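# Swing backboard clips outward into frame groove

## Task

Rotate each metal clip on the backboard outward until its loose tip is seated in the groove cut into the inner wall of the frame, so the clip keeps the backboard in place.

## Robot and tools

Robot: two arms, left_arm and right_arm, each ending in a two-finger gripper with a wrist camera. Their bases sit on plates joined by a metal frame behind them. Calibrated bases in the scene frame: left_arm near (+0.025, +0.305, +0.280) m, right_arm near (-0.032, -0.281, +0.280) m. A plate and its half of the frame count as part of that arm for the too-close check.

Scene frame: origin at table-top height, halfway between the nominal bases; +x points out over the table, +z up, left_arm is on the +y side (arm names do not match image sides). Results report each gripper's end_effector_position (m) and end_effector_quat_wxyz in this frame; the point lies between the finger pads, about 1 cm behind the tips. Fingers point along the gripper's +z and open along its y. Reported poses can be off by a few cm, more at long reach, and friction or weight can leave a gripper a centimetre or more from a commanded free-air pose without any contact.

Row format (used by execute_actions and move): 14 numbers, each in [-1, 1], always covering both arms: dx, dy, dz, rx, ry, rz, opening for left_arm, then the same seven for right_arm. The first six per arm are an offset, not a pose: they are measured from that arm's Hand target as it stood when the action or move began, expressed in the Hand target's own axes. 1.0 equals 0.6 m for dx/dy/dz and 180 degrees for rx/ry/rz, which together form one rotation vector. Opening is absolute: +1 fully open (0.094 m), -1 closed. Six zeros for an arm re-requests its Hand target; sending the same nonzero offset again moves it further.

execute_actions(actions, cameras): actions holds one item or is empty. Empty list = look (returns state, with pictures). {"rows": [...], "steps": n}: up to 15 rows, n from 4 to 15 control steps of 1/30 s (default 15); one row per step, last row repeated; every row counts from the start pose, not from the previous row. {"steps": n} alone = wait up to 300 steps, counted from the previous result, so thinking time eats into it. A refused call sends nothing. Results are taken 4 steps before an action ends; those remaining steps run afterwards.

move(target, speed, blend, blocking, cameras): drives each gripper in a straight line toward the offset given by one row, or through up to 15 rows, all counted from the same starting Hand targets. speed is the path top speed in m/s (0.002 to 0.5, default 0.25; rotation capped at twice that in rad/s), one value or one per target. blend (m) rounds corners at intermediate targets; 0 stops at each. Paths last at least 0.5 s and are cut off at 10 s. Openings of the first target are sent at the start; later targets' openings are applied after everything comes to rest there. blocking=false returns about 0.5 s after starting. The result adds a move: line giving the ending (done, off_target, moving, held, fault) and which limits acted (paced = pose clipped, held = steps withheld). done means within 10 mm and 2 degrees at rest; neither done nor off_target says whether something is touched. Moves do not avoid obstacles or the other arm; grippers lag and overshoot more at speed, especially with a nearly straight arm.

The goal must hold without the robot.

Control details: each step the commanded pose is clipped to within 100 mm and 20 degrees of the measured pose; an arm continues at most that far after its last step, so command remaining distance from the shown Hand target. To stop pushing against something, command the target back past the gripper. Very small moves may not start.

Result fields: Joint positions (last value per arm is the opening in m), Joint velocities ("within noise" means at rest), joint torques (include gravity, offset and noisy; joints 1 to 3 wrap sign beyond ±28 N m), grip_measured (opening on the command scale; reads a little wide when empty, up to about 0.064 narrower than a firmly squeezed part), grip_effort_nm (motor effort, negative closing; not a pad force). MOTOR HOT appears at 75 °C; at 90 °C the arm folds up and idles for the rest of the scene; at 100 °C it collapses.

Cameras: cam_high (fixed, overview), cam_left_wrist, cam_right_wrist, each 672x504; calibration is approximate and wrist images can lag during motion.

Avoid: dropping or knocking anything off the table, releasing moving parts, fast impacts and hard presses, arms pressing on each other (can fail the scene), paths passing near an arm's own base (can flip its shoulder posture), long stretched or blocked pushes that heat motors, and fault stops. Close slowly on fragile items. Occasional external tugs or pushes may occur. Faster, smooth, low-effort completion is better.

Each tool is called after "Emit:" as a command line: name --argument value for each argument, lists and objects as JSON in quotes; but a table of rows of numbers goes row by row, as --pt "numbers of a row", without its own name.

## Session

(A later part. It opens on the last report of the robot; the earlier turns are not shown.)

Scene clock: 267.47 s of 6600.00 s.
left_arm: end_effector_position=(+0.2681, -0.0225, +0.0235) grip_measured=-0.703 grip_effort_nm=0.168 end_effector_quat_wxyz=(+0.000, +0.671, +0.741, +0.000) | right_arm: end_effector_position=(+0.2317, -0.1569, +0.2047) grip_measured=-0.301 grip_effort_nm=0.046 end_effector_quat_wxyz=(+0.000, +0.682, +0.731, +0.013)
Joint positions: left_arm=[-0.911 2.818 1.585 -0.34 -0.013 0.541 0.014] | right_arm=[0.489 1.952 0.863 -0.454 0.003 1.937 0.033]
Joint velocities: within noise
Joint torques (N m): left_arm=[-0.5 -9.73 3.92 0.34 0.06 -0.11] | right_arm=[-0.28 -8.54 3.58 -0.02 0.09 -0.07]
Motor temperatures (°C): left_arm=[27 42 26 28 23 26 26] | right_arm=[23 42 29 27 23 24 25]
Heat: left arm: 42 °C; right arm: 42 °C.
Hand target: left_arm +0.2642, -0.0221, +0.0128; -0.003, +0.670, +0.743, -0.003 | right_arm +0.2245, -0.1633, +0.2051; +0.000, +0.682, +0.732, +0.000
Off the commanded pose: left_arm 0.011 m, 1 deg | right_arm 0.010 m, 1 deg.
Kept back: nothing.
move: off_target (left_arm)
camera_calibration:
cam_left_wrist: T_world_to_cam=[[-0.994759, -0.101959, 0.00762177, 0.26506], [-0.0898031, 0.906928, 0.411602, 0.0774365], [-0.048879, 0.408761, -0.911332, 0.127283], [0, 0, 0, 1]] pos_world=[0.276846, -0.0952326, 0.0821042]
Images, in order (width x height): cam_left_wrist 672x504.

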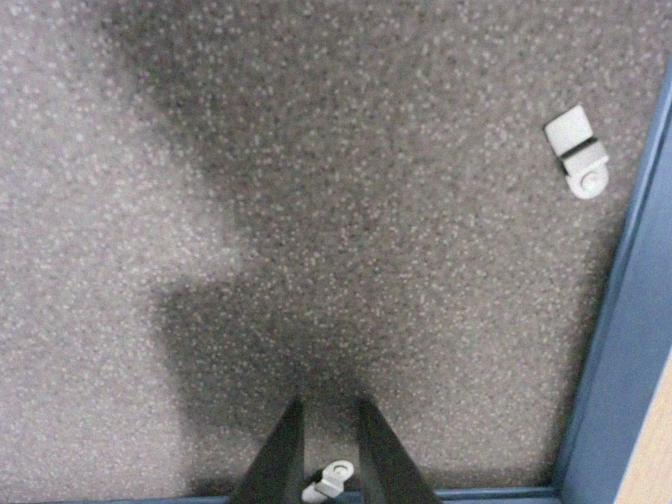

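Emit:
move --pt "0.010 0.018 -0.068 0 0 0 -0.4 0 0 0 0 0 0 -0.3" --pt "0.002 0.004 -0.010 0 0 0 -0.4 0 0 0 0 0 0 -0.3" --speed '[0.1, 0.04]' --cameras '["cam_left_wrist"]'

Scene clock: 269.43 s of 6600.00 s.
left_arm: end_effector_position=(+0.2665, -0.0155, +0.0242) grip_measured=-0.403 grip_effort_nm=0.164 end_effector_quat_wxyz=(-0.008, +0.671, +0.741, +0.000) | right_arm: end_effector_position=(+0.2317, -0.1569, +0.2047) grip_measured=-0.301 grip_effort_nm=0.042 end_effector_quat_wxyz=(+0.000, +0.682, +0.731, +0.013)
Joint positions: left_arm=[-0.903 2.81 1.568 -0.347 -0.011 0.548 0.028] | right_arm=[0.489 1.952 0.863 -0.454 0.003 1.937 0.033]
Joint velocities: within noise
Joint torques (N m): left_arm=[-0.61 -10.65 4.36 0.3 0.05 -0.11] | right_arm=[-0.2 -8.65 3.38 -0.05 0.11 -0.03]
Motor temperatures (°C): left_arm=[27 42 26 28 23 26 26] | right_arm=[23 42 29 27 23 24 25]
Heat: left arm: 42 °C; right arm: 42 °C.
Hand target: left_arm +0.2667, -0.0208, +0.0189; -0.003, +0.670, +0.743, -0.003 | right_arm +0.2245, -0.1633, +0.2051; +0.000, +0.682, +0.732, +0.000
Off the commanded pose: left_arm 0.007 m, 1 deg | right_arm 0.010 m, 1 deg.
Kept back: nothing.
move: done
camera_calibration:
cam_left_wrist: T_world_to_cam=[[-0.994566, -0.102662, 0.0173031, 0.263945], [-0.0857311, 0.9019, 0.423352, 0.0692204], [-0.0590677, 0.419568, -0.9058, 0.127728], [0, 0, 0, 1]] pos_world=[0.275989, -0.0889234, 0.0818242]
Images, in order (width x height): cam_left_wrist 672x504.

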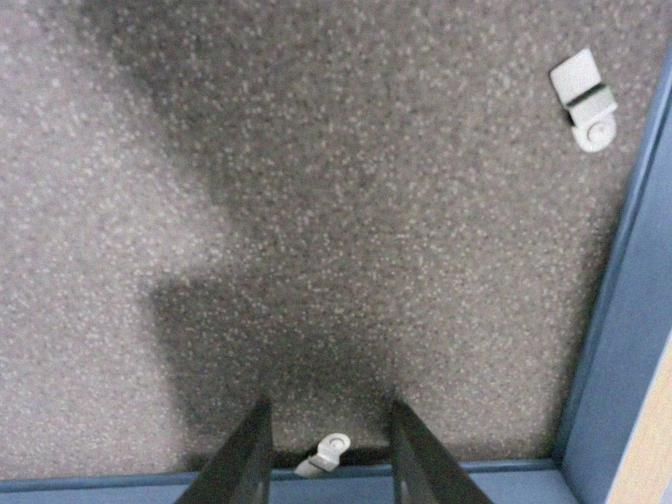

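Emit:
move --pt "0.0045 -0.0055 0.010 0 0 0 -0.55 0 0 0 0 0 0 -0.3" --pt "0.0045 -0.0055 0.010 0 0 0 -0.75 0 0 0 0 0 0 -0.3" --pt "0.0045 -0.0055 0.010 0 0 0 -0.88 0 0 0 0 0 0 -0.3" --speed 0.04 --cameras '["cam_left_wrist"]'

Emit:
zoom_image --camera "cam_left_wrist" --region '[250, 380, 420, 504]'

Scene clock: 272.80 s of 6600.00 s.
left_arm: end_effector_position=(+0.2688, -0.0182, +0.0235) grip_measured=-0.877 grip_effort_nm=-0.120 end_effector_quat_wxyz=(-0.001, +0.670, +0.743, +0.000) | right_arm: end_effector_position=(+0.2317, -0.1569, +0.2047) grip_measured=-0.301 grip_effort_nm=0.046 end_effector_quat_wxyz=(+0.000, +0.682, +0.731, +0.013)
Joint positions: left_arm=[-0.903 2.812 1.568 -0.331 -0.013 0.544 0.006] | right_arm=[0.489 1.952 0.863 -0.454 0.003 1.937 0.033]
Joint velocities: within noise
Joint torques (N m): left_arm=[-0.87 -9.85 3.38 0.38 0.07 -0.11] | right_arm=[-0.32 -8.8 3.43 -0.06 0.09 -0.04]
Motor temperatures (°C): left_arm=[27 42 26 28 23 26 26] | right_arm=[23 42 29 27 23 24 25]
Heat: left arm: 42 °C; right arm: 42 °C.
Hand target: left_arm +0.2630, -0.0184, +0.0128; -0.003, +0.670, +0.742, -0.003 | right_arm +0.2245, -0.1633, +0.2051; +0.000, +0.682, +0.732, +0.000
Off the commanded pose: left_arm 0.012 m, 0 deg | right_arm 0.010 m, 1 deg.
Kept back: nothing.
move: off_target (left_arm); target 2's new opening was sent with left_arm's hand 0.012 m and 1 deg from that target; target 3's new opening was sent with left_arm's hand 0.012 m and 0 deg from that target
camera_calibration:
cam_left_wrist: T_world_to_cam=[[-0.99428, -0.106505, 0.00795089, 0.265999], [-0.0937489, 0.906009, 0.412745, 0.074582], [-0.0511629, 0.409639, -0.910812, 0.126239], [0, 0, 0, 1]] pos_world=[0.277928, -0.0909543, 0.0820818]
Images, in order (width x height): cam_left_wrist 672x504.

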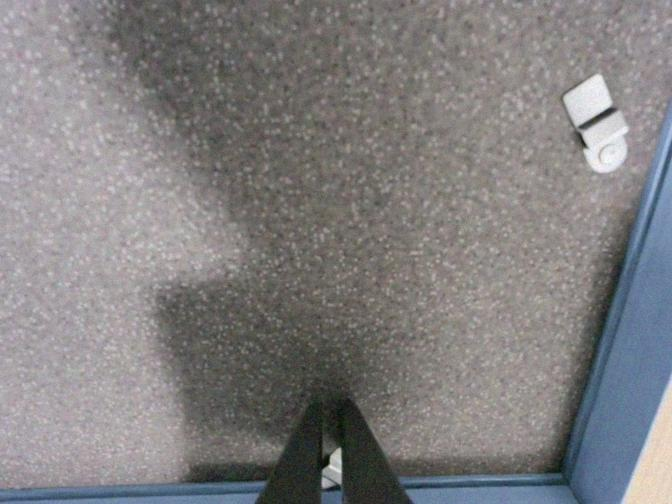

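Scaled by 2.965 from the camera's 672x504 image, which has a finer 960x720 frame.

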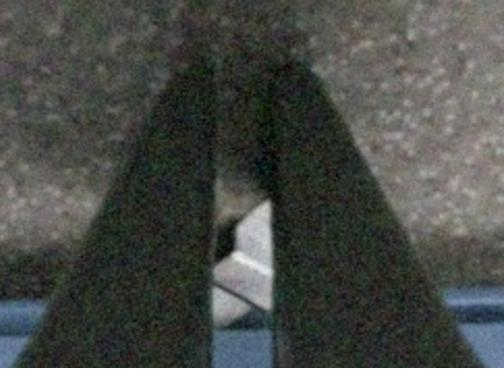

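Emit:
move --pt "0.010 0.018 -0.068 0 0 0 -0.4 0 0 0 0 0 0 -0.3" --pt "-0.0005 0.003 -0.005 0 0 0 -0.4 0 0 0 0 0 0 -0.3" --speed '[0.1, 0.04]' --cameras '["cam_left_wrist"]'

Scene clock: 274.73 s of 6600.00 s.
left_arm: end_effector_position=(+0.2660, -0.0144, +0.0239) grip_measured=-0.403 grip_effort_nm=0.168 end_effector_quat_wxyz=(-0.007, +0.671, +0.742, +0.000) | right_arm: end_effector_position=(+0.2317, -0.1569, +0.2047) grip_measured=-0.301 grip_effort_nm=0.046 end_effector_quat_wxyz=(+0.000, +0.682, +0.731, +0.013)
Joint positions: left_arm=[-0.902 2.807 1.558 -0.337 -0.012 0.548 0.028] | right_arm=[0.489 1.952 0.863 -0.454 0.003 1.937 0.033]
Joint velocities: within noise
Joint torques (N m): left_arm=[-0.68 -10.02 4.27 0.34 0.05 -0.11] | right_arm=[-0.27 -8.72 3.56 -0.06 0.09 -0.07]
Motor temperatures (°C): left_arm=[27 42 26 28 23 26 26] | right_arm=[23 42 29 27 23 24 25]
Heat: left arm: 42 °C; right arm: 42 °C.
Hand target: left_arm +0.2649, -0.0185, +0.0159; -0.003, +0.670, +0.743, -0.003 | right_arm +0.2245, -0.1633, +0.2051; +0.000, +0.682, +0.732, +0.000
Off the commanded pose: left_arm 0.009 m, 1 deg | right_arm 0.010 m, 1 deg.
Kept back: nothing.
move: done
camera_calibration:
cam_left_wrist: T_world_to_cam=[[-0.994555, -0.10304, 0.0155958, 0.263532], [-0.0869109, 0.902665, 0.421478, 0.0686636], [-0.0575069, 0.417827, -0.906705, 0.126552], [0, 0, 0, 1]] pos_world=[0.275342, -0.0877026, 0.081695]
Images, in order (width x height): cam_left_wrist 672x504.

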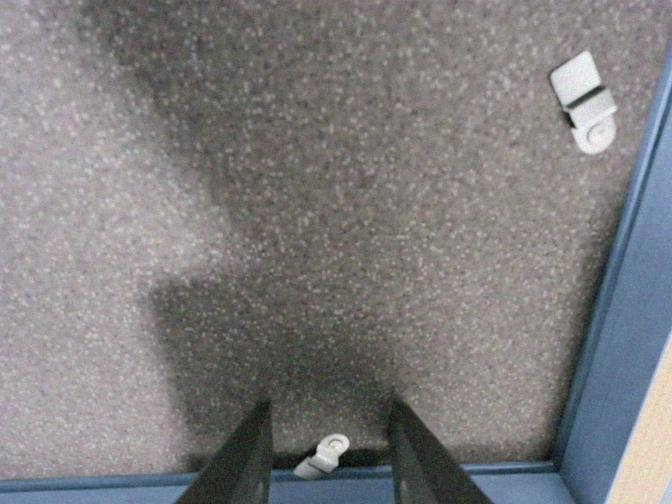

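Emit:
move --pt "0 0 0 0 0 0 -0.6 0 0 0 0 0 0 -0.3" --pt "0.0 0 0 0 0 0 -0.75 0 0 0 0 0 0 -0.3" --pt "0 0 0 0 0 0 -0.86 0 0 0 0 0 0 -0.3" --speed 0.04 --cameras '["cam_left_wrist"]'

Emit:
zoom_image --camera "cam_left_wrist" --region '[250, 380, 420, 504]'

Scene clock: 278.07 s of 6600.00 s.
left_arm: end_effector_position=(+0.2668, -0.0155, +0.0236) grip_measured=-0.857 grip_effort_nm=-0.125 end_effector_quat_wxyz=(-0.004, +0.671, +0.742, +0.000) | right_arm: end_effector_position=(+0.2317, -0.1569, +0.2047) grip_measured=-0.301 grip_effort_nm=0.042 end_effector_quat_wxyz=(+0.000, +0.682, +0.731, +0.013)
Joint positions: left_arm=[-0.902 2.808 1.558 -0.33 -0.012 0.548 0.007] | right_arm=[0.489 1.952 0.863 -0.454 0.003 1.937 0.033]
Joint velocities: within noise
Joint torques (N m): left_arm=[-0.68 -10.07 4.29 0.3 0.06 -0.12] | right_arm=[-0.28 -8.65 3.45 -0.08 0.08 -0.08]
Motor temperatures (°C): left_arm=[27 42 26 28 23 26 26] | right_arm=[23 42 29 27 23 24 25]
Heat: left arm: 42 °C; right arm: 42 °C.
Hand target: left_arm +0.2648, -0.0186, +0.0158; -0.003, +0.670, +0.743, -0.003 | right_arm +0.2245, -0.1633, +0.2051; +0.000, +0.682, +0.732, +0.000
Off the commanded pose: left_arm 0.008 m, 0 deg | right_arm 0.010 m, 1 deg.
Kept back: nothing.
move: done
camera_calibration:
cam_left_wrist: T_world_to_cam=[[-0.994517, -0.103812, 0.0126243, 0.264269], [-0.0891216, 0.9045, 0.417058, 0.0705418], [-0.0547143, 0.413646, -0.908792, 0.126], [0, 0, 0, 1]] pos_world=[0.276, -0.0884901, 0.0817515]
Images, in order (width x height): cam_left_wrist 672x504.

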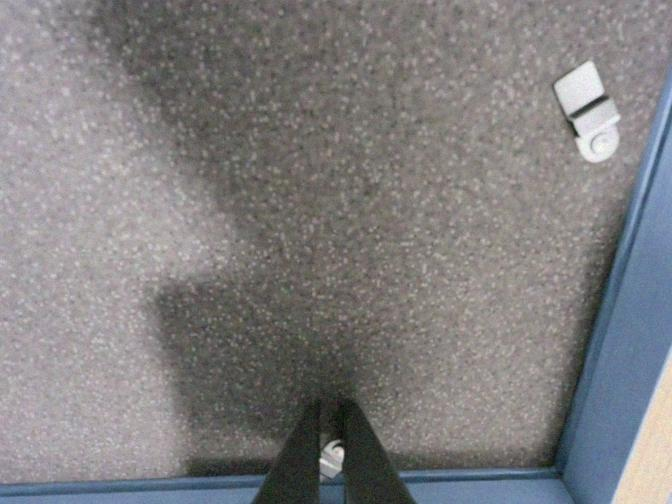

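Scaled by 2.965 from the camera's 672x504 image, which has a finer 960x720 frame.

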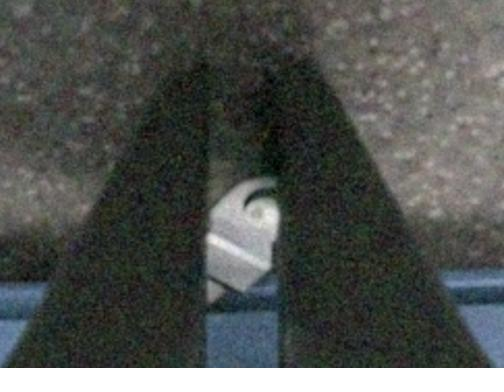

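Emit:
move --pt "0 0 0 0 0 0 -0.89 0 0 0 0 0 0 -0.3" --pt "0.0 0 0 0 0 0 -0.92 0 0 0 0 0 0 -0.3" --speed 0.04 --cameras '["cam_left_wrist"]'

Emit:
zoom_image --camera "cam_left_wrist" --region '[250, 380, 420, 504]'

Scene clock: 280.23 s of 6600.00 s.
left_arm: end_effector_position=(+0.2663, -0.0157, +0.0236) grip_measured=-0.917 grip_effort_nm=-0.129 end_effector_quat_wxyz=(-0.004, +0.671, +0.742, -0.001) | right_arm: end_effector_position=(+0.2317, -0.1569, +0.2047) grip_measured=-0.301 grip_effort_nm=0.046 end_effector_quat_wxyz=(+0.000, +0.682, +0.731, +0.013)
Joint positions: left_arm=[-0.903 2.808 1.558 -0.331 -0.011 0.548 0.004] | right_arm=[0.489 1.952 0.863 -0.454 0.003 1.937 0.033]
Joint velocities: within noise
Joint torques (N m): left_arm=[-0.61 -10.07 4.29 0.29 0.04 -0.11] | right_arm=[-0.01 -8.64 3.41 -0.06 0.09 -0.07]
Motor temperatures (°C): left_arm=[27 42 26 28 23 26 26] | right_arm=[23 42 29 27 23 24 25]
Heat: left arm: 42 °C; right arm: 42 °C.
Hand target: left_arm +0.2648, -0.0185, +0.0158; -0.003, +0.670, +0.743, -0.003 | right_arm +0.2245, -0.1633, +0.2051; +0.000, +0.682, +0.732, +0.000
Off the commanded pose: left_arm 0.008 m, 0 deg | right_arm 0.010 m, 1 deg.
Kept back: nothing.
move: done
camera_calibration:
cam_left_wrist: T_world_to_cam=[[-0.994585, -0.103052, 0.0134676, 0.263853], [-0.0880857, 0.904636, 0.416983, 0.0704057], [-0.0551543, 0.413539, -0.908814, 0.126178], [0, 0, 0, 1]] pos_world=[0.275585, -0.0886806, 0.081761]
Images, in order (width x height): cam_left_wrist 672x504.

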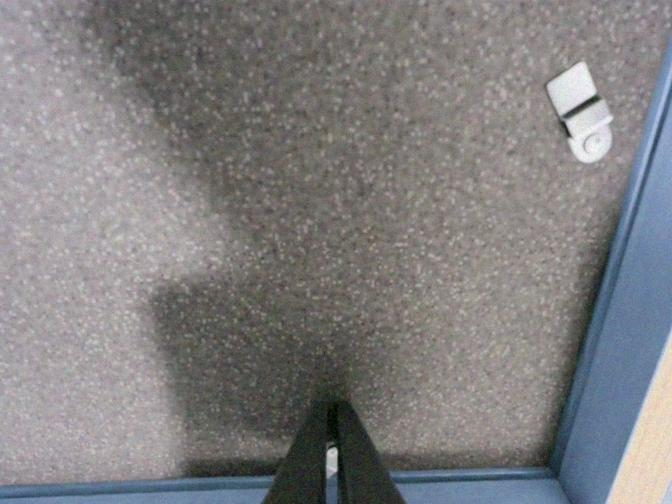

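Scaled by 2.965 from the camera's 672x504 image, which has a finer 960x720 frame.

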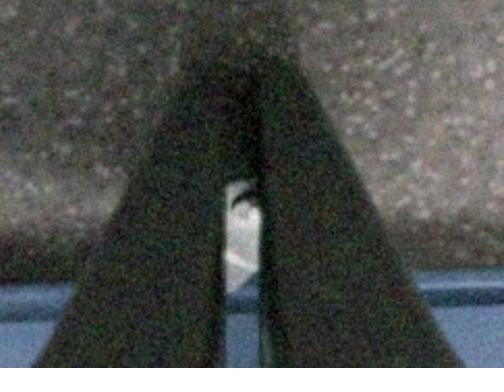

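Emit:
move --pt "0 0 -0.065 0 0 0 -0.7 0 0 0 0 0 0 -0.3" --pt "0.0295 0.0281 -0.0650 0 0 -0.5 -0.05 0 0 0 0 0 0 -0.3" --pt "0.0295 0.0281 -0.0537 0 0 -0.5 -0.05 0 0 0 0 0 0 -0.3" --speed '[0.1, 0.3, 0.05]' --cameras '["cam_left_wrist"]'

Scene clock: 285.83 s of 6600.00 s.
left_arm: end_effector_position=(+0.2742, +0.0053, +0.0433) grip_measured=-0.053 grip_effort_nm=0.164 end_effector_quat_wxyz=(-0.011, -0.045, +0.999, +0.010) | right_arm: end_effector_position=(+0.2317, -0.1569, +0.2047) grip_measured=-0.301 grip_effort_nm=0.042 end_effector_quat_wxyz=(+0.000, +0.682, +0.731, +0.013)
Joint positions: left_arm=[-0.854 2.73 1.486 -0.358 -0.008 -0.964 0.045] | right_arm=[0.489 1.952 0.863 -0.454 0.003 1.937 0.033]
Joint velocities: within noise
Joint torques (N m): left_arm=[0.14 -13.27 2.88 0.26 0.01 -0.12] | right_arm=[-0.28 -8.73 3.51 -0.06 0.11 -0.06]
Motor temperatures (°C): left_arm=[27 43 26 28 23 26 26] | right_arm=[23 42 29 27 23 24 25]
Heat: left arm: 43 °C; right arm: 42 °C.
Hand target: left_arm +0.2801, +0.0007, +0.0480; -0.004, -0.051, +0.999, +0.000 | right_arm +0.2245, -0.1633, +0.2051; +0.000, +0.682, +0.732, +0.000
Off the commanded pose: left_arm 0.009 m, 2 deg | right_arm 0.010 m, 1 deg.
Kept back: nothing.
move: done; target 2's new opening was sent with left_arm's hand 0.014 m and 2 deg from that target
camera_calibration:
cam_left_wrist: T_world_to_cam=[[0.092569, -0.995606, -0.0141324, -0.0185924], [-0.897809, -0.0895965, 0.431176, 0.270621], [-0.430547, -0.0272253, -0.902157, 0.240819], [0, 0, 0, 1]] pos_world=[0.348371, 0.0122923, 0.100309]
Images, in order (width x height): cam_left_wrist 672x504.

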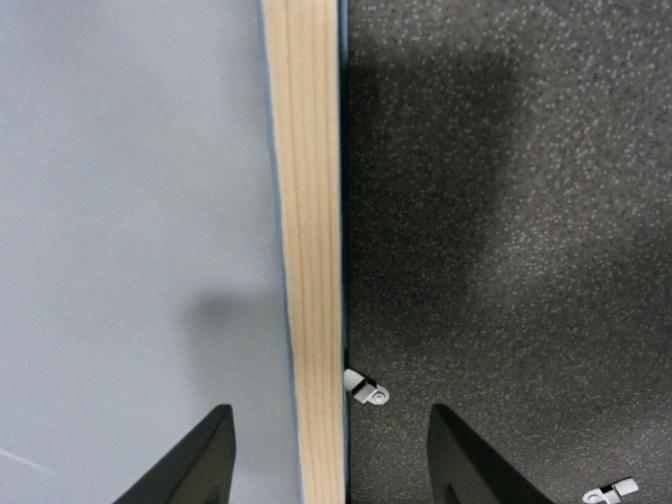

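Emit:
move --pt "-0.009 -0.011 -0.010 0 0 0 -0.05 0 0 0 0 0 0 -0.3" --pt "0.0081 0.0038 0.0478 0 0 0 -0.05 0 0 0 0 0 0 -0.3" --speed '[0.06, 0.04]' --cameras '["cam_left_wrist"]'

Scene clock: 287.70 s of 6600.00 s.
left_arm: end_effector_position=(+0.2766, +0.0021, +0.0252) grip_measured=-0.053 grip_effort_nm=0.173 end_effector_quat_wxyz=(-0.004, -0.048, +0.999, +0.000) | right_arm: end_effector_position=(+0.2317, -0.1569, +0.2047) grip_measured=-0.301 grip_effort_nm=0.042 end_effector_quat_wxyz=(+0.000, +0.682, +0.731, +0.013)
Joint positions: left_arm=[-0.854 2.785 1.506 -0.299 -0.008 -0.97 0.045] | right_arm=[0.489 1.952 0.863 -0.454 0.003 1.937 0.033]
Joint velocities: within noise
Joint torques (N m): left_arm=[-0.38 -10.66 2.97 0.31 0.02 -0.11] | right_arm=[-0.21 -8.55 3.6 -0.02 0.1 -0.08]
Motor temperatures (°C): left_arm=[27 43 26 28 23 26 26] | right_arm=[23 42 28 27 23 24 25]
Heat: left arm: 43 °C; right arm: 42 °C.
Hand target: left_arm +0.2747, +0.0026, +0.0192; -0.004, -0.051, +0.999, +0.000 | right_arm +0.2245, -0.1633, +0.2051; +0.000, +0.682, +0.732, +0.000
Off the commanded pose: left_arm 0.006 m, 0 deg | right_arm 0.010 m, 1 deg.
Kept back: nothing.
move: done
camera_calibration:
cam_left_wrist: T_world_to_cam=[[0.0990403, -0.995066, 0.00591509, -0.0245954], [-0.903923, -0.0874801, 0.418653, 0.282259], [-0.41607, -0.0468103, -0.908127, 0.221677], [0, 0, 0, 1]] pos_world=[0.349809, 0.0105948, 0.0832882]
Images, in order (width x height): cam_left_wrist 672x504.

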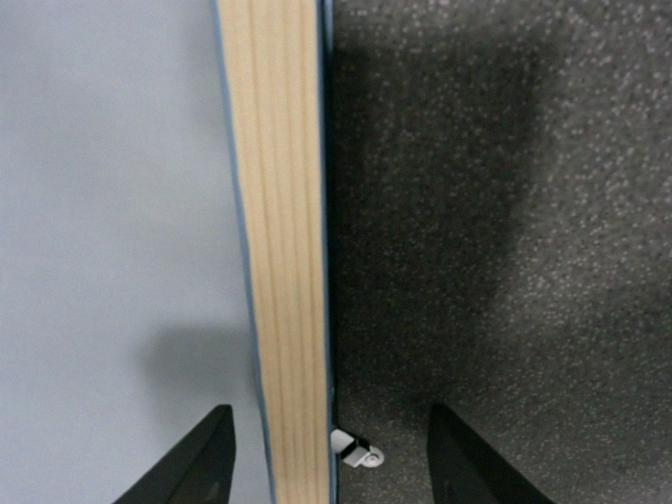

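Emit:
move --target '[0.0025, 0.0025, 0.0145, 0,0,0, -0.05, 0,0,0,0,0,0,-0.3]' --speed 0.04 --cameras '["cam_left_wrist"]'

Scene clock: 288.63 s of 6600.00 s.
left_arm: end_effector_position=(+0.2771, +0.0013, +0.0229) grip_measured=-0.053 grip_effort_nm=0.168 end_effector_quat_wxyz=(-0.002, -0.049, +0.999, -0.002) | right_arm: end_effector_position=(+0.2317, -0.1569, +0.2047) grip_measured=-0.301 grip_effort_nm=0.037 end_effector_quat_wxyz=(+0.000, +0.682, +0.731, +0.013)
Joint positions: left_arm=[-0.854 2.791 1.506 -0.286 -0.008 -0.972 0.045] | right_arm=[0.489 1.952 0.863 -0.454 0.003 1.937 0.033]
Joint velocities: within noise
Joint torques (N m): left_arm=[-0.43 -9.17 3.23 0.41 0.01 -0.12] | right_arm=[-0.16 -8.61 3.36 -0.09 0.07 -0.06]
Motor temperatures (°C): left_arm=[27 43 26 28 23 26 26] | right_arm=[23 42 28 27 23 24 25]
Heat: left arm: 43 °C; right arm: 42 °C.
Hand target: left_arm +0.2730, +0.0039, +0.0106; -0.004, -0.051, +0.999, +0.000 | right_arm +0.2245, -0.1633, +0.2051; +0.000, +0.682, +0.732, +0.000
Off the commanded pose: left_arm 0.013 m, 0 deg | right_arm 0.010 m, 1 deg.
Kept back: nothing.
move: off_target (left_arm)
camera_calibration:
cam_left_wrist: T_world_to_cam=[[0.100616, -0.994855, 0.0117993, -0.0259863], [-0.905497, -0.0866518, 0.415412, 0.284136], [-0.412253, -0.0524814, -0.909557, 0.218759], [0, 0, 0, 1]] pos_world=[0.350083, 0.010249, 0.0812469]
Images, in order (width x height): cam_left_wrist 672x504.

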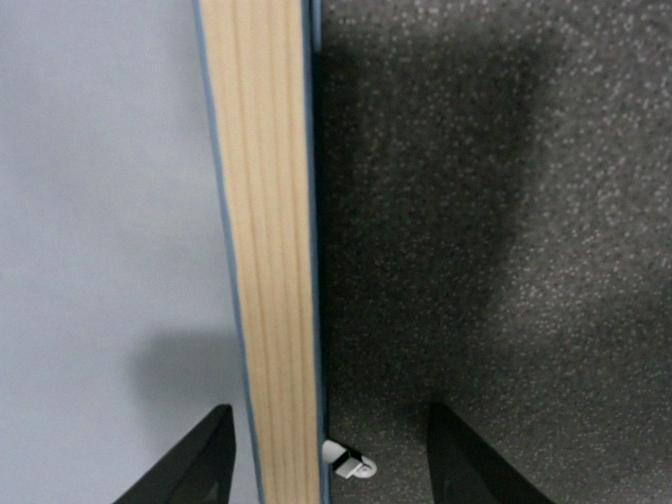

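Emit:
move --pt "0.002 0 0 0 0 0 -0.45 0 0 0 0 0 0 -0.3" --pt "0.002 0 0 0 0 0 -0.6 0 0 0 0 0 0 -0.3" --pt "0.002 0 0 0 0 0 -0.7 0 0 0 0 0 0 -0.3" --pt "0.002 0 0 0 0 0 -0.9 0 0 0 0 0 0 -0.3" --cameras '[]'

Emit:
move --pt "0 0 0 0 0 0 -0.5 0 0 0 0 0 0 -0.3" --pt "0 0 -0.08 0 0 0 -0.5 0 0 0 0 0 0 -0.3" --speed 0.06 --cameras '["cam_left_wrist"]'

Emit:
zoom_image --camera "cam_left_wrist" --region '[320, 350, 420, 425]'

Scene clock: 293.20 s of 6600.00 s.
left_arm: end_effector_position=(+0.2766, +0.0045, +0.0229) grip_measured=-0.765 grip_effort_nm=-1.009 end_effector_quat_wxyz=(-0.002, -0.055, +0.998, +0.004) | right_arm: end_effector_position=(+0.2317, -0.1569, +0.2047) grip_measured=-0.301 grip_effort_nm=0.046 end_effector_quat_wxyz=(+0.000, +0.682, +0.731, +0.013)
Joint positions: left_arm=[-0.853 2.791 1.506 -0.297 -0.016 -0.983 0.011] | right_arm=[0.489 1.952 0.863 -0.454 0.003 1.937 0.033]
Joint velocities: within noise
Joint torques (N m): left_arm=[-0.66 -9.28 2.93 0.51 0.09 -0.04] | right_arm=[-0.35 -8.66 3.55 -0.07 0.09 -0.06]
Motor temperatures (°C): left_arm=[27 42 26 28 23 26 26] | right_arm=[23 42 28 27 23 24 25]
Heat: left arm: 42 °C; right arm: 42 °C.
Hand target: left_arm +0.2719, +0.0039, +0.0106; -0.004, -0.052, +0.999, +0.000 | right_arm +0.2245, -0.1633, +0.2051; +0.000, +0.682, +0.732, +0.000
Off the commanded pose: left_arm 0.013 m, 1 deg | right_arm 0.010 m, 1 deg.
Kept back: nothing.
move: off_target (left_arm); target 2's new opening was sent with left_arm's hand 0.014 m and 0 deg from that target; target 3's new opening was sent with left_arm's hand 0.013 m and 0 deg from that target; target 4's new opening was sent with left_arm's hand 0.013 m and 1 deg from that target
No camera images: "cameras" was empty.

Scene clock: 295.07 s of 6600.00 s.
left_arm: end_effector_position=(+0.2751, +0.0055, +0.0498) grip_measured=-0.503 grip_effort_nm=0.159 end_effector_quat_wxyz=(-0.002, -0.055, +0.998, +0.000) | right_arm: end_effector_position=(+0.2317, -0.1569, +0.2047) grip_measured=-0.301 grip_effort_nm=0.046 end_effector_quat_wxyz=(+0.000, +0.682, +0.731, +0.013)
Joint positions: left_arm=[-0.853 2.696 1.441 -0.32 -0.011 -0.983 0.023] | right_arm=[0.489 1.952 0.863 -0.454 0.003 1.937 0.033]
Joint velocities: within noise
Joint torques (N m): left_arm=[-0.75 -14.53 2.04 0.05 0.04 -0.05] | right_arm=[-0.1 -8.57 3.55 -0.08 0.12 -0.08]
Motor temperatures (°C): left_arm=[27 42 26 28 23 26 26] | right_arm=[23 42 28 27 23 24 25]
Heat: left arm: 42 °C; right arm: 42 °C.
Hand target: left_arm +0.2724, +0.0038, +0.0587; -0.004, -0.052, +0.999, +0.000 | right_arm +0.2245, -0.1633, +0.2051; +0.000, +0.682, +0.732, +0.000
Off the commanded pose: left_arm 0.009 m, 0 deg | right_arm 0.010 m, 1 deg.
Kept back: nothing.
move: done
camera_calibration:
cam_left_wrist: T_world_to_cam=[[0.112315, -0.993654, 0.00614133, -0.0248681], [-0.903916, -0.0996009, 0.415952, 0.271113], [-0.4127, -0.0522689, -0.909366, 0.242696], [0, 0, 0, 1]] pos_world=[0.348017, 0.0149783, 0.108082]
Images, in order (width x height): cam_left_wrist 672x504.

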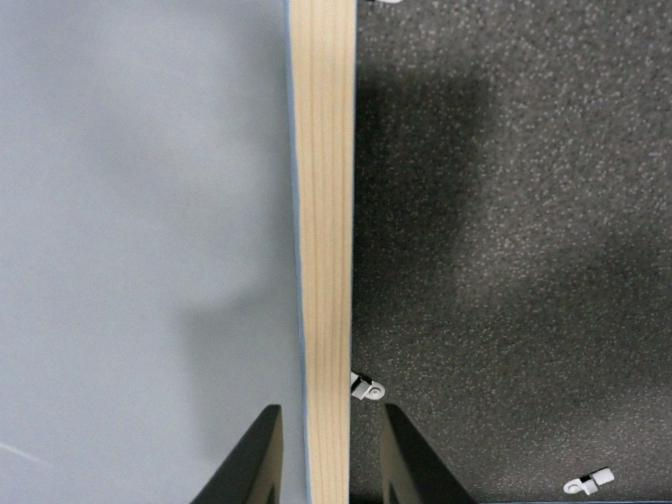

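Scaled by 5.040 from the camera's 672x504 image, which has a finer 960x720 frame.

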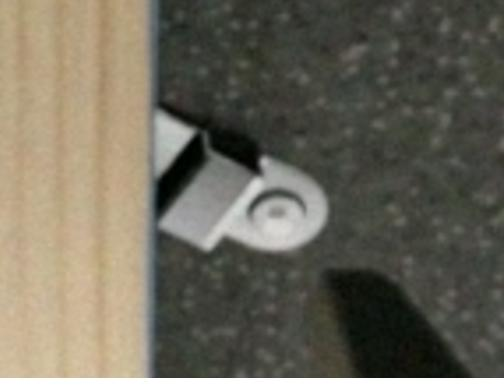

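Emit:
move --pt "-0.0163 -0.0147 0.0112 0 0 0 -0.05 0 0 0 0 0 0 -0.3" --pt "0.0007 -0.0004 0.0657 0 0 0 -0.05 0 0 0 0 0 0 -0.3" --speed '[0.06, 0.04]' --cameras '["cam_left_wrist"]'

Scene clock: 296.87 s of 6600.00 s.
left_arm: end_effector_position=(+0.2765, +0.0032, +0.0256) grip_measured=-0.053 grip_effort_nm=0.164 end_effector_quat_wxyz=(-0.002, -0.055, +0.998, -0.001) | right_arm: end_effector_position=(+0.2317, -0.1569, +0.2047) grip_measured=-0.301 grip_effort_nm=0.046 end_effector_quat_wxyz=(+0.000, +0.682, +0.731, +0.013)
Joint positions: left_arm=[-0.853 2.78 1.494 -0.288 -0.01 -0.983 0.045] | right_arm=[0.489 1.952 0.863 -0.454 0.003 1.937 0.033]
Joint velocities: within noise
Joint torques (N m): left_arm=[-0.79 -10.67 2.73 0.31 0.04 -0.05] | right_arm=[-0.1 -8.81 3.37 -0.04 0.09 -0.06]
Motor temperatures (°C): left_arm=[27 42 26 28 23 26 26] | right_arm=[23 42 28 27 23 24 25]
Heat: left arm: 42 °C; right arm: 42 °C.
Hand target: left_arm +0.2716, +0.0035, +0.0192; -0.004, -0.052, +0.999, +0.000 | right_arm +0.2245, -0.1633, +0.2051; +0.000, +0.682, +0.732, +0.000
Off the commanded pose: left_arm 0.008 m, 0 deg | right_arm 0.010 m, 1 deg.
Kept back: nothing.
move: done
camera_calibration:
cam_left_wrist: T_world_to_cam=[[0.112338, -0.993636, 0.00825983, -0.02722], [-0.904402, -0.0987993, 0.415085, 0.282389], [-0.411627, -0.0541002, -0.909745, 0.220835], [0, 0, 0, 1]] pos_world=[0.349353, 0.0128003, 0.0839127]
Images, in order (width x height): cam_left_wrist 672x504.

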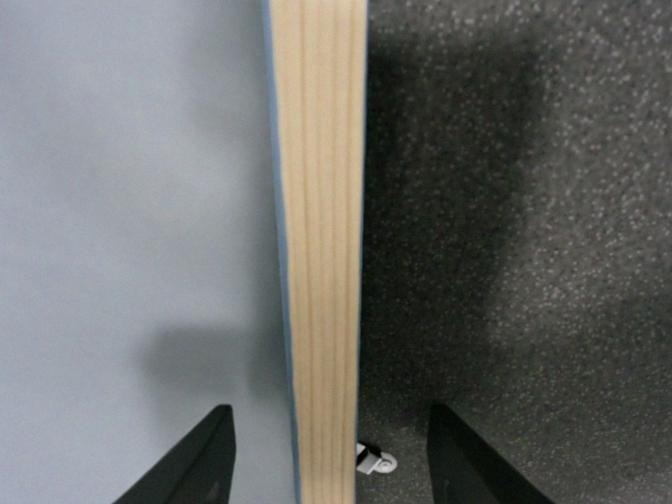

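Emit:
move --target '[0.0058, 0.0025, 0.0145, 0,0,0, -0.05, 0,0,0,0,0,0,-0.3]' --speed 0.04 --cameras '["cam_left_wrist"]'

Scene clock: 297.80 s of 6600.00 s.
left_arm: end_effector_position=(+0.2761, +0.0009, +0.0229) grip_measured=-0.053 grip_effort_nm=0.164 end_effector_quat_wxyz=(+0.001, -0.053, +0.999, -0.005) | right_arm: end_effector_position=(+0.2317, -0.1569, +0.2047) grip_measured=-0.301 grip_effort_nm=0.042 end_effector_quat_wxyz=(+0.000, +0.682, +0.731, +0.013)
Joint positions: left_arm=[-0.857 2.787 1.494 -0.271 -0.01 -0.983 0.045] | right_arm=[0.489 1.952 0.863 -0.454 0.003 1.937 0.033]
Joint velocities: within noise
Joint torques (N m): left_arm=[-0.87 -9.35 2.51 0.42 0.03 -0.1] | right_arm=[-0.23 -8.64 3.45 -0.03 0.07 -0.05]
Motor temperatures (°C): left_arm=[27 42 26 28 23 26 26] | right_arm=[23 42 28 27 23 24 25]
Heat: left arm: 42 °C; right arm: 42 °C.
Hand target: left_arm +0.2678, +0.0046, +0.0105; -0.004, -0.051, +0.999, +0.000 | right_arm +0.2245, -0.1633, +0.2051; +0.000, +0.682, +0.732, +0.000
Off the commanded pose: left_arm 0.015 m, 1 deg | right_arm 0.010 m, 1 deg.
Kept back: nothing.
move: off_target (left_arm)
camera_calibration:
cam_left_wrist: T_world_to_cam=[[0.108224, -0.99399, 0.0164637, -0.0284447], [-0.907209, -0.0919762, 0.410502, 0.283785], [-0.406521, -0.0593622, -0.911711, 0.216754], [0, 0, 0, 1]] pos_world=[0.348646, 0.0106947, 0.0815906]
Images, in order (width x height): cam_left_wrist 672x504.

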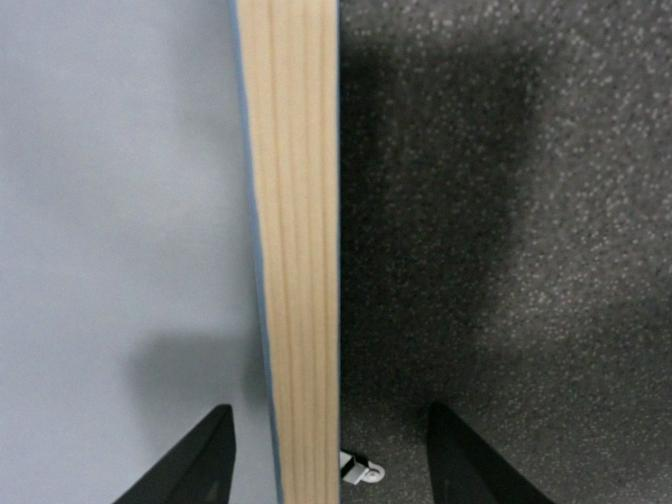

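Emit:
move --pt "0 0 -0.06 0 0 0 -0.05 0 0 0 0 0 0 -0.3" --pt "-0.0246 -0.0143 -0.069 0 0 0 -0.05 0 0 0 0 0 0 -0.3" --pt "0.0025 -0.001 -0.0145 0 0 0 -0.05 0 0 0 0 0 0 -0.3" --speed '[0.1,0.06, 0.04]' --cameras '["cam_left_wrist"]'

Scene clock: 300.10 s of 6600.00 s.
left_arm: end_effector_position=(+0.2724, +0.0008, +0.0262) grip_measured=-0.053 grip_effort_nm=0.159 end_effector_quat_wxyz=(+0.000, -0.050, +0.999, -0.003) | right_arm: end_effector_position=(+0.2317, -0.1569, +0.2047) grip_measured=-0.301 grip_effort_nm=0.042 end_effector_quat_wxyz=(+0.000, +0.682, +0.731, +0.013)
Joint positions: left_arm=[-0.865 2.774 1.481 -0.275 -0.01 -0.985 0.045] | right_arm=[0.489 1.952 0.863 -0.454 0.003 1.937 0.033]
Joint velocities: within noise
Joint torques (N m): left_arm=[-0.64 -10.65 2.19 0.33 0.03 -0.13] | right_arm=[-0.14 -8.58 3.41 -0.05 0.09 -0.05]
Motor temperatures (°C): left_arm=[27 42 26 28 23 26 26] | right_arm=[23 42 28 27 23 24 25]
Heat: left arm: 42 °C; right arm: 42 °C.
Hand target: left_arm +0.2664, +0.0040, +0.0192; -0.004, -0.051, +0.999, +0.000 | right_arm +0.2245, -0.1633, +0.2051; +0.000, +0.682, +0.732, +0.000
Off the commanded pose: left_arm 0.010 m, 1 deg | right_arm 0.010 m, 1 deg.
Kept back: nothing.
move: done
camera_calibration:
cam_left_wrist: T_world_to_cam=[[0.102517, -0.994646, 0.0130448, -0.0265763], [-0.906656, -0.0880366, 0.412583, 0.27882], [-0.409225, -0.0541238, -0.910827, 0.218978], [0, 0, 0, 1]] pos_world=[0.345129, 0.00996429, 0.0847611]
Images, in order (width x height): cam_left_wrist 672x504.

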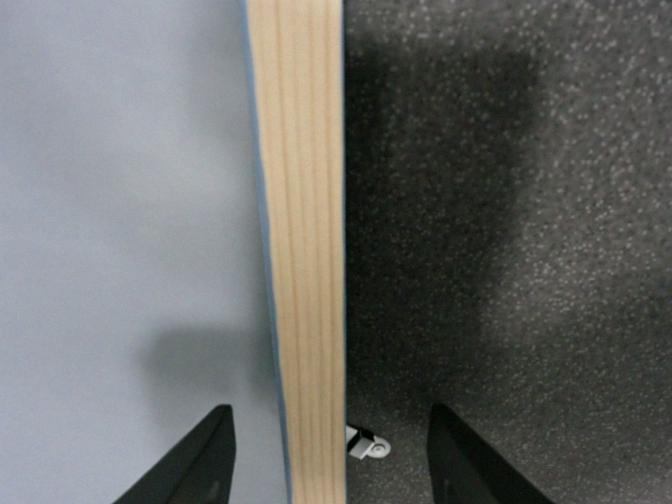

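Emit:
move --target '[0.0015, 0.0015, 0.0145, 0,0,0, -0.05, 0,0,0,0,0,0,-0.3]' --speed 0.04 --cameras '["cam_left_wrist"]'

Scene clock: 301.03 s of 6600.00 s.
left_arm: end_effector_position=(+0.2724, +0.0005, +0.0228) grip_measured=-0.053 grip_effort_nm=0.159 end_effector_quat_wxyz=(+0.001, -0.050, +0.999, -0.005) | right_arm: end_effector_position=(+0.2317, -0.1569, +0.2047) grip_measured=-0.301 grip_effort_nm=0.042 end_effector_quat_wxyz=(+0.000, +0.682, +0.731, +0.013)
Joint positions: left_arm=[-0.865 2.783 1.481 -0.26 -0.009 -0.985 0.045] | right_arm=[0.489 1.952 0.863 -0.454 0.003 1.937 0.033]
Joint velocities: within noise
Joint torques (N m): left_arm=[-0.66 -9.2 2.78 0.37 0.01 -0.12] | right_arm=[-0.16 -8.54 3.54 -0.04 0.09 -0.06]
Motor temperatures (°C): left_arm=[27 42 26 28 23 26 26] | right_arm=[23 42 28 27 23 24 25]
Heat: left arm: 42 °C; right arm: 42 °C.
Hand target: left_arm +0.2654, +0.0046, +0.0106; -0.004, -0.051, +0.999, +0.000 | right_arm +0.2245, -0.1633, +0.2051; +0.000, +0.682, +0.732, +0.000
Off the commanded pose: left_arm 0.015 m, 1 deg | right_arm 0.010 m, 1 deg.
Kept back: nothing.
move: off_target (left_arm)
camera_calibration:
cam_left_wrist: T_world_to_cam=[[0.1033, -0.994483, 0.0182417, -0.0271945], [-0.907828, -0.0867735, 0.410266, 0.28059], [-0.406419, -0.0589408, -0.911784, 0.21515], [0, 0, 0, 1]] pos_world=[0.344978, 0.0099844, 0.0815498]
Images, in order (width x height): cam_left_wrist 672x504.

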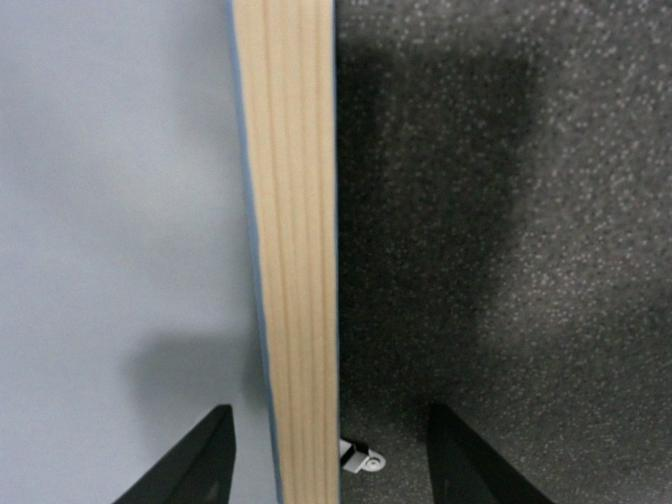

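Row 461: as intended. Closing.

Emit:
move --pt "0 0 0 0 0 0 -0.45 0 0 0 0 0 0 -0.3" --pt "0 0 0 0 0 0 -0.6 0 0 0 0 0 0 -0.3" --pt "0 0 0 0 0 0 -0.7 0 0 0 0 0 0 -0.3" --pt "0 0 0 0 0 0 -0.9 0 0 0 0 0 0 -0.3" --cameras '[]'

Emit:
move --pt "0 0 0 0 0 0 -0.5 0 0 0 0 0 0 -0.3" --pt "0 0 -0.08 0 0 0 -0.5 0 0 0 0 0 0 -0.3" --speed 0.06 --cameras '["cam_left_wrist"]'

Emit:
zoom_image --camera "cam_left_wrist" --region '[320, 350, 420, 425]'

Scene clock: 305.63 s of 6600.00 s.
left_arm: end_effector_position=(+0.2720, +0.0026, +0.0228) grip_measured=-0.765 grip_effort_nm=-1.004 end_effector_quat_wxyz=(+0.001, -0.055, +0.998, -0.001) | right_arm: end_effector_position=(+0.2317, -0.1569, +0.2047) grip_measured=-0.301 grip_effort_nm=0.042 end_effector_quat_wxyz=(+0.000, +0.682, +0.731, +0.013)
Joint positions: left_arm=[-0.865 2.783 1.481 -0.268 -0.015 -0.996 0.011] | right_arm=[0.489 1.952 0.863 -0.454 0.003 1.937 0.033]
Joint velocities: within noise
Joint torques (N m): left_arm=[-0.66 -9.21 2.77 0.43 0.09 -0.03] | right_arm=[-0.23 -8.75 3.52 -0.04 0.08 -0.08]
Motor temperatures (°C): left_arm=[27 42 26 28 23 26 26] | right_arm=[23 42 28 27 23 24 24]
Heat: left arm: 42 °C; right arm: 42 °C.
Hand target: left_arm +0.2654, +0.0046, +0.0106; -0.004, -0.051, +0.999, +0.000 | right_arm +0.2245, -0.1633, +0.2051; +0.000, +0.682, +0.732, +0.000
Off the commanded pose: left_arm 0.014 m, 1 deg | right_arm 0.010 m, 1 deg.
Kept back: nothing.
move: off_target (left_arm); target 2's new opening was sent with left_arm's hand 0.016 m and 1 deg from that target; target 3's new opening was sent with left_arm's hand 0.015 m and 1 deg from that target; target 4's new opening was sent with left_arm's hand 0.014 m and 1 deg from that target
No camera images: "cameras" was empty.

Scene clock: 307.50 s of 6600.00 s.
left_arm: end_effector_position=(+0.2680, +0.0061, +0.0496) grip_measured=-0.503 grip_effort_nm=0.159 end_effector_quat_wxyz=(-0.002, -0.055, +0.998, +0.001) | right_arm: end_effector_position=(+0.2317, -0.1569, +0.2047) grip_measured=-0.301 grip_effort_nm=0.046 end_effector_quat_wxyz=(+0.000, +0.682, +0.731, +0.013)
Joint positions: left_arm=[-0.866 2.688 1.415 -0.303 -0.01 -0.996 0.023] | right_arm=[0.489 1.952 0.863 -0.454 0.003 1.937 0.033]
Joint velocities: within noise
Joint torques (N m): left_arm=[-0.62 -14.43 2 0.08 0.04 -0.04] | right_arm=[-0.32 -8.7 3.55 -0.06 0.11 -0.05]
Motor temperatures (°C): left_arm=[27 42 26 28 23 26 26] | right_arm=[23 42 28 27 23 24 24]
Heat: left arm: 42 °C; right arm: 42 °C.
Hand target: left_arm +0.2658, +0.0047, +0.0586; -0.004, -0.051, +0.999, +0.000 | right_arm +0.2245, -0.1633, +0.2051; +0.000, +0.682, +0.732, +0.000
Off the commanded pose: left_arm 0.009 m, 0 deg | right_arm 0.010 m, 1 deg.
Kept back: nothing.
move: done
camera_calibration:
cam_left_wrist: T_world_to_cam=[[0.112311, -0.993656, 0.00578821, -0.0234316], [-0.903649, -0.0997114, 0.416504, 0.264719], [-0.413284, -0.0520084, -0.909116, 0.239744], [0, 0, 0, 1]] pos_world=[0.340927, 0.0155812, 0.107834]
Images, in order (width x height): cam_left_wrist 672x504.

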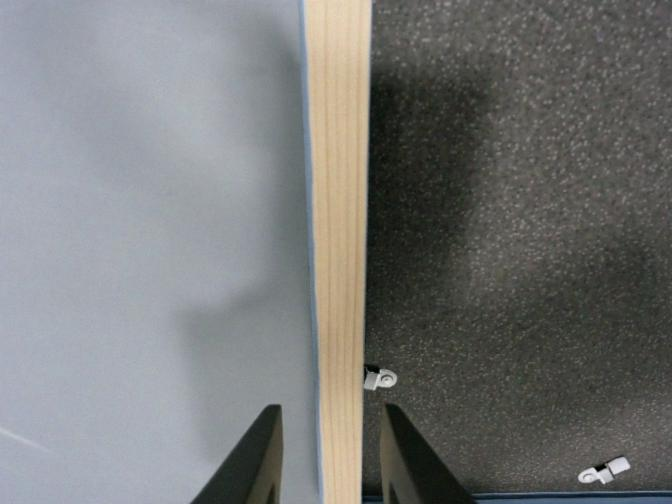

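Scaled by 5.040 from the camera's 672x504 image, which has a finer 960x720 frame.

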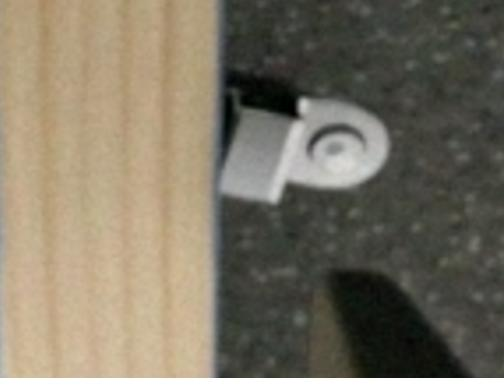

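Emit:
move --pt "0 0 -0.15 0 0 0 -0.5 0 0 0 0 0 0 -0.3" --pt "0.11 0.22 -0.25 0 0 0 -0.5 0 0 0 0 0 0 -0.3" --speed 0.2 --cameras '["cam_left_wrist","cam_right_wrist"]'

Scene clock: 309.53 s of 6600.00 s.
left_arm: end_effector_position=(+0.1869, +0.1290, +0.2063) grip_measured=-0.503 grip_effort_nm=0.154 end_effector_quat_wxyz=(-0.007, -0.054, +0.998, +0.006) | right_arm: end_effector_position=(+0.2317, -0.1569, +0.2047) grip_measured=-0.301 grip_effort_nm=0.042 end_effector_quat_wxyz=(+0.000, +0.682, +0.731, +0.013)
Joint positions: left_arm=[-0.812 1.835 0.688 -0.444 -0.01 -0.941 0.023] | right_arm=[0.489 1.952 0.863 -0.454 0.003 1.937 0.033]
Joint velocities: within noise
Joint torques (N m): left_arm=[0.31 -8.01 2.78 0.21 0.02 0.04] | right_arm=[-0.06 -8.64 3.55 -0.07 0.1 -0.06]
Motor temperatures (°C): left_arm=[27 42 26 28 23 26 26] | right_arm=[23 42 28 27 23 24 24]
Heat: left arm: 42 °C; right arm: 42 °C.
Hand target: left_arm +0.1879, +0.1293, +0.2092; -0.004, -0.052, +0.999, +0.000 | right_arm +0.2245, -0.1633, +0.2051; +0.000, +0.682, +0.732, +0.000
Off the commanded pose: left_arm 0.003 m, 1 deg | right_arm 0.010 m, 1 deg.
Kept back: nothing.
move: done
camera_calibration:
cam_left_wrist: T_world_to_cam=[[0.111742, -0.993721, -0.00570694, 0.109338], [-0.899344, -0.103569, 0.424799, 0.136444], [-0.422723, -0.0423353, -0.90527, 0.354809], [0, 0, 0, 1]] pos_world=[0.260478, 0.137804, 0.26386]
cam_right_wrist: T_world_to_cam=[[-0.99705, -0.073051, -0.0235513, 0.225397], [-0.0757481, 0.887016, 0.455483, 0.100519], [-0.0123831, 0.455923, -0.889933, 0.342056], [0, 0, 0, 1]] pos_world=[0.236582, -0.228648, 0.263931]
Images, in order (width x height): cam_left_wrist 672x504, cam_right_wrist 672x504.

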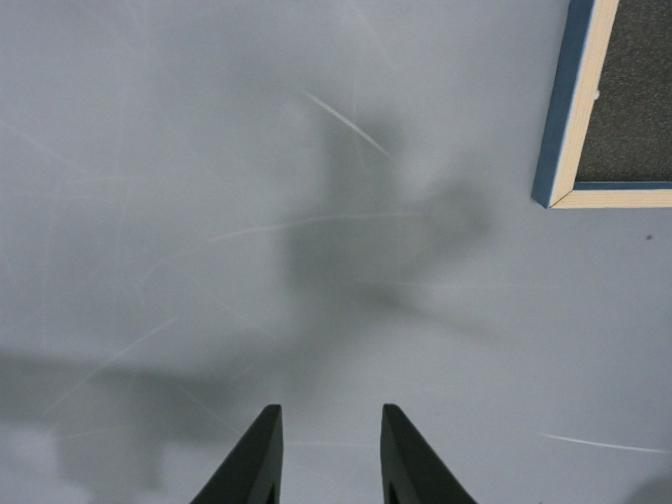

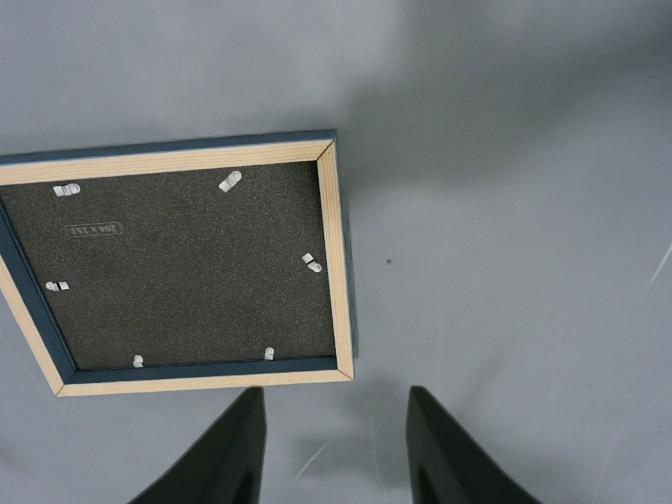

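Emit:
zoom_image --camera "cam_right_wrist" --region '[20, 130, 370, 400]'

Scaled by 1.440 from the camera's 672x504 image, which has a finer 960x720 frame.

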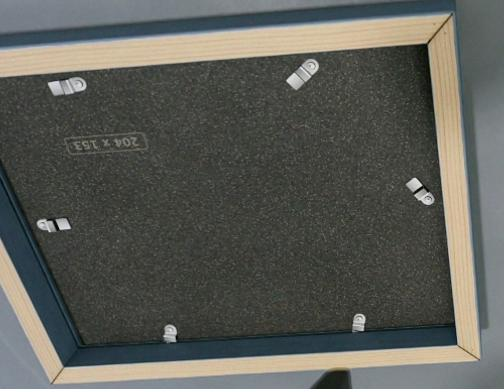

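Emit:
move --target '[0,0,0,0,0,0,-0.5,0.0202,0.3114,0.1417,0,0,-0.522,-0.1]' --speed 0.25 --cameras '["cam_right_wrist"]'

Scene clock: 314.07 s of 6600.00 s.
left_arm: end_effector_position=(+0.1869, +0.1290, +0.2063) grip_measured=-0.503 grip_effort_nm=0.159 end_effector_quat_wxyz=(-0.007, -0.053, +0.999, +0.006) | right_arm: end_effector_position=(+0.4136, -0.1323, +0.1316) grip_measured=-0.102 grip_effort_nm=0.046 end_effector_quat_wxyz=(+0.014, -0.069, +0.997, +0.009)
Joint positions: left_arm=[-0.812 1.835 0.688 -0.444 -0.01 -0.938 0.023] | right_arm=[0.371 2.649 1.816 -0.701 0.003 0.179 0.042]
Joint velocities: within noise
Joint torques (N m): left_arm=[0.28 -8.02 2.77 0.21 0.02 0.04] | right_arm=[-0.47 -11.08 7.19 0.01 0.07 -0.07]
Motor temperatures (°C): left_arm=[27 41 26 28 23 26 26] | right_arm=[23 42 29 27 23 24 24]
Heat: left arm: 41 °C; right arm: 42 °C.
Hand target: left_arm +0.1879, +0.1293, +0.2092; -0.004, -0.051, +0.999, +0.000 | right_arm +0.4102, -0.1380, +0.1202; +0.000, -0.070, +0.998, +0.001
Off the commanded pose: left_arm 0.003 m, 1 deg | right_arm 0.013 m, 2 deg.
Kept back: nothing.
move: off_target (right_arm)
camera_calibration:
cam_right_wrist: T_world_to_cam=[[0.141942, -0.989697, -0.0187674, -0.186164], [-0.900528, -0.136979, 0.412658, 0.336985], [-0.410977, -0.041673, -0.910693, 0.369774], [0, 0, 0, 1]] pos_world=[0.481857, -0.122677, 0.194197]
Images, in order (width x height): cam_right_wrist 672x504.

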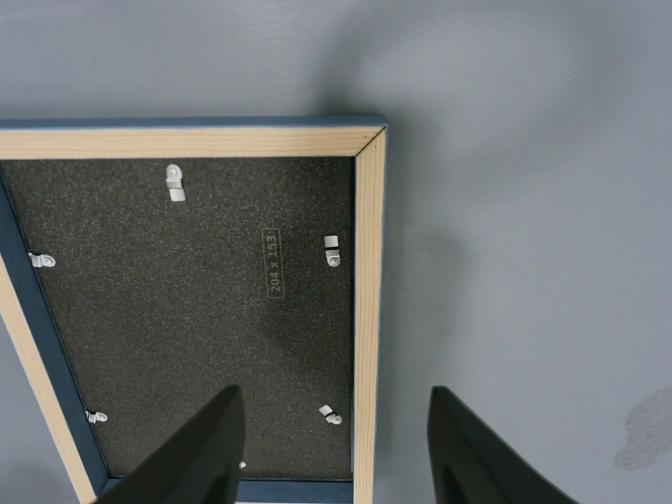

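Emit:
move --target '[0,0,0,0,0,0,-0.5,-0.0038,0.0028,0.100,0,0,0,-0.1]' --speed 0.12 --cameras '["cam_right_wrist"]'

Scene clock: 315.57 s of 6600.00 s.
left_arm: end_effector_position=(+0.1869, +0.1290, +0.2063) grip_measured=-0.503 grip_effort_nm=0.159 end_effector_quat_wxyz=(-0.007, -0.053, +0.999, +0.006) | right_arm: end_effector_position=(+0.4097, -0.1328, +0.0694) grip_measured=-0.102 grip_effort_nm=0.042 end_effector_quat_wxyz=(-0.002, -0.070, +0.998, +0.005)
Joint positions: left_arm=[-0.812 1.835 0.688 -0.444 -0.01 -0.938 0.023] | right_arm=[0.371 2.828 1.903 -0.642 0.003 0.177 0.042]
Joint velocities: within noise
Joint torques (N m): left_arm=[0.28 -8.01 2.78 0.21 0.02 0.04] | right_arm=[-0.25 -11.71 6.52 0.2 0.11 -0.05]
Motor temperatures (°C): left_arm=[27 41 26 28 23 26 26] | right_arm=[23 42 29 27 23 24 24]
Heat: left arm: 41 °C; right arm: 42 °C.
Hand target: left_arm +0.1879, +0.1293, +0.2092; -0.004, -0.051, +0.999, +0.000 | right_arm +0.4122, -0.1359, +0.0602; +0.000, -0.070, +0.998, +0.001
Off the commanded pose: left_arm 0.003 m, 1 deg | right_arm 0.010 m, 1 deg.
Kept back: nothing.
move: done
camera_calibration:
cam_right_wrist: T_world_to_cam=[[0.14375, -0.989528, -0.0130635, -0.188316], [-0.886905, -0.134676, 0.441884, 0.351808], [-0.439016, -0.0519349, -0.896977, 0.320777], [0, 0, 0, 1]] pos_world=[0.479918, -0.122304, 0.129811]
Images, in order (width x height): cam_right_wrist 672x504.

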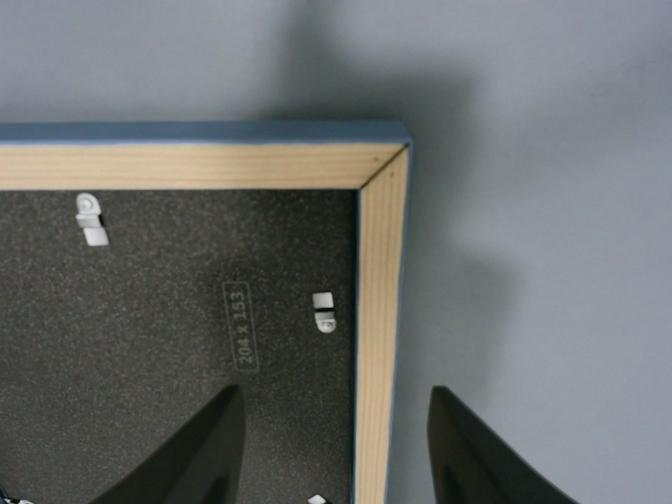

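Emit:
move --target '[0,0,0,0,0,0,-0.5,-0.0036,-0.0106,0.045,0,0,0,-0.1]' --speed 0.06 --cameras '["cam_right_wrist"]'

Scene clock: 316.83 s of 6600.00 s.
left_arm: end_effector_position=(+0.1869, +0.1290, +0.2063) grip_measured=-0.503 grip_effort_nm=0.154 end_effector_quat_wxyz=(-0.007, -0.053, +0.999, +0.006) | right_arm: end_effector_position=(+0.4143, -0.1381, +0.0438) grip_measured=-0.102 grip_effort_nm=0.037 end_effector_quat_wxyz=(+0.000, -0.070, +0.998, +0.005)
Joint positions: left_arm=[-0.812 1.835 0.688 -0.444 -0.01 -0.938 0.023] | right_arm=[0.356 2.91 1.961 -0.615 0.004 0.164 0.042]
Joint velocities: within noise
Joint torques (N m): left_arm=[0.31 -8.02 2.78 0.2 0.02 0.03] | right_arm=[-0.46 -11.82 6.63 0.23 0.07 -0.07]
Motor temperatures (°C): left_arm=[27 40 26 28 23 26 26] | right_arm=[23 42 29 27 23 24 24]
Heat: left arm: 40 °C; right arm: 42 °C.
Hand target: left_arm +0.1879, +0.1293, +0.2092; -0.004, -0.051, +0.999, +0.000 | right_arm +0.4152, -0.1420, +0.0331; +0.000, -0.070, +0.998, +0.000
Off the commanded pose: left_arm 0.003 m, 1 deg | right_arm 0.011 m, 0 deg.
Kept back: nothing.
move: off_target (right_arm)
camera_calibration:
cam_right_wrist: T_world_to_cam=[[0.142997, -0.989636, -0.0131702, -0.194336], [-0.888491, -0.134222, 0.438825, 0.367356], [-0.436045, -0.0510489, -0.898476, 0.298508], [0, 0, 0, 1]] pos_world=[0.484345, -0.127777, 0.104438]
Images, in order (width x height): cam_right_wrist 672x504.

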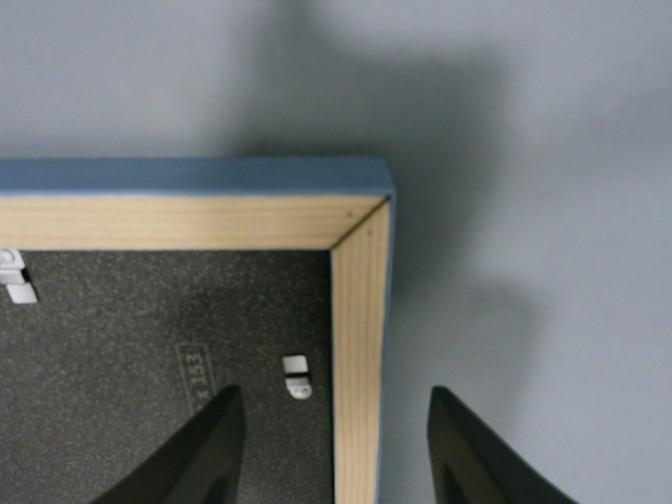

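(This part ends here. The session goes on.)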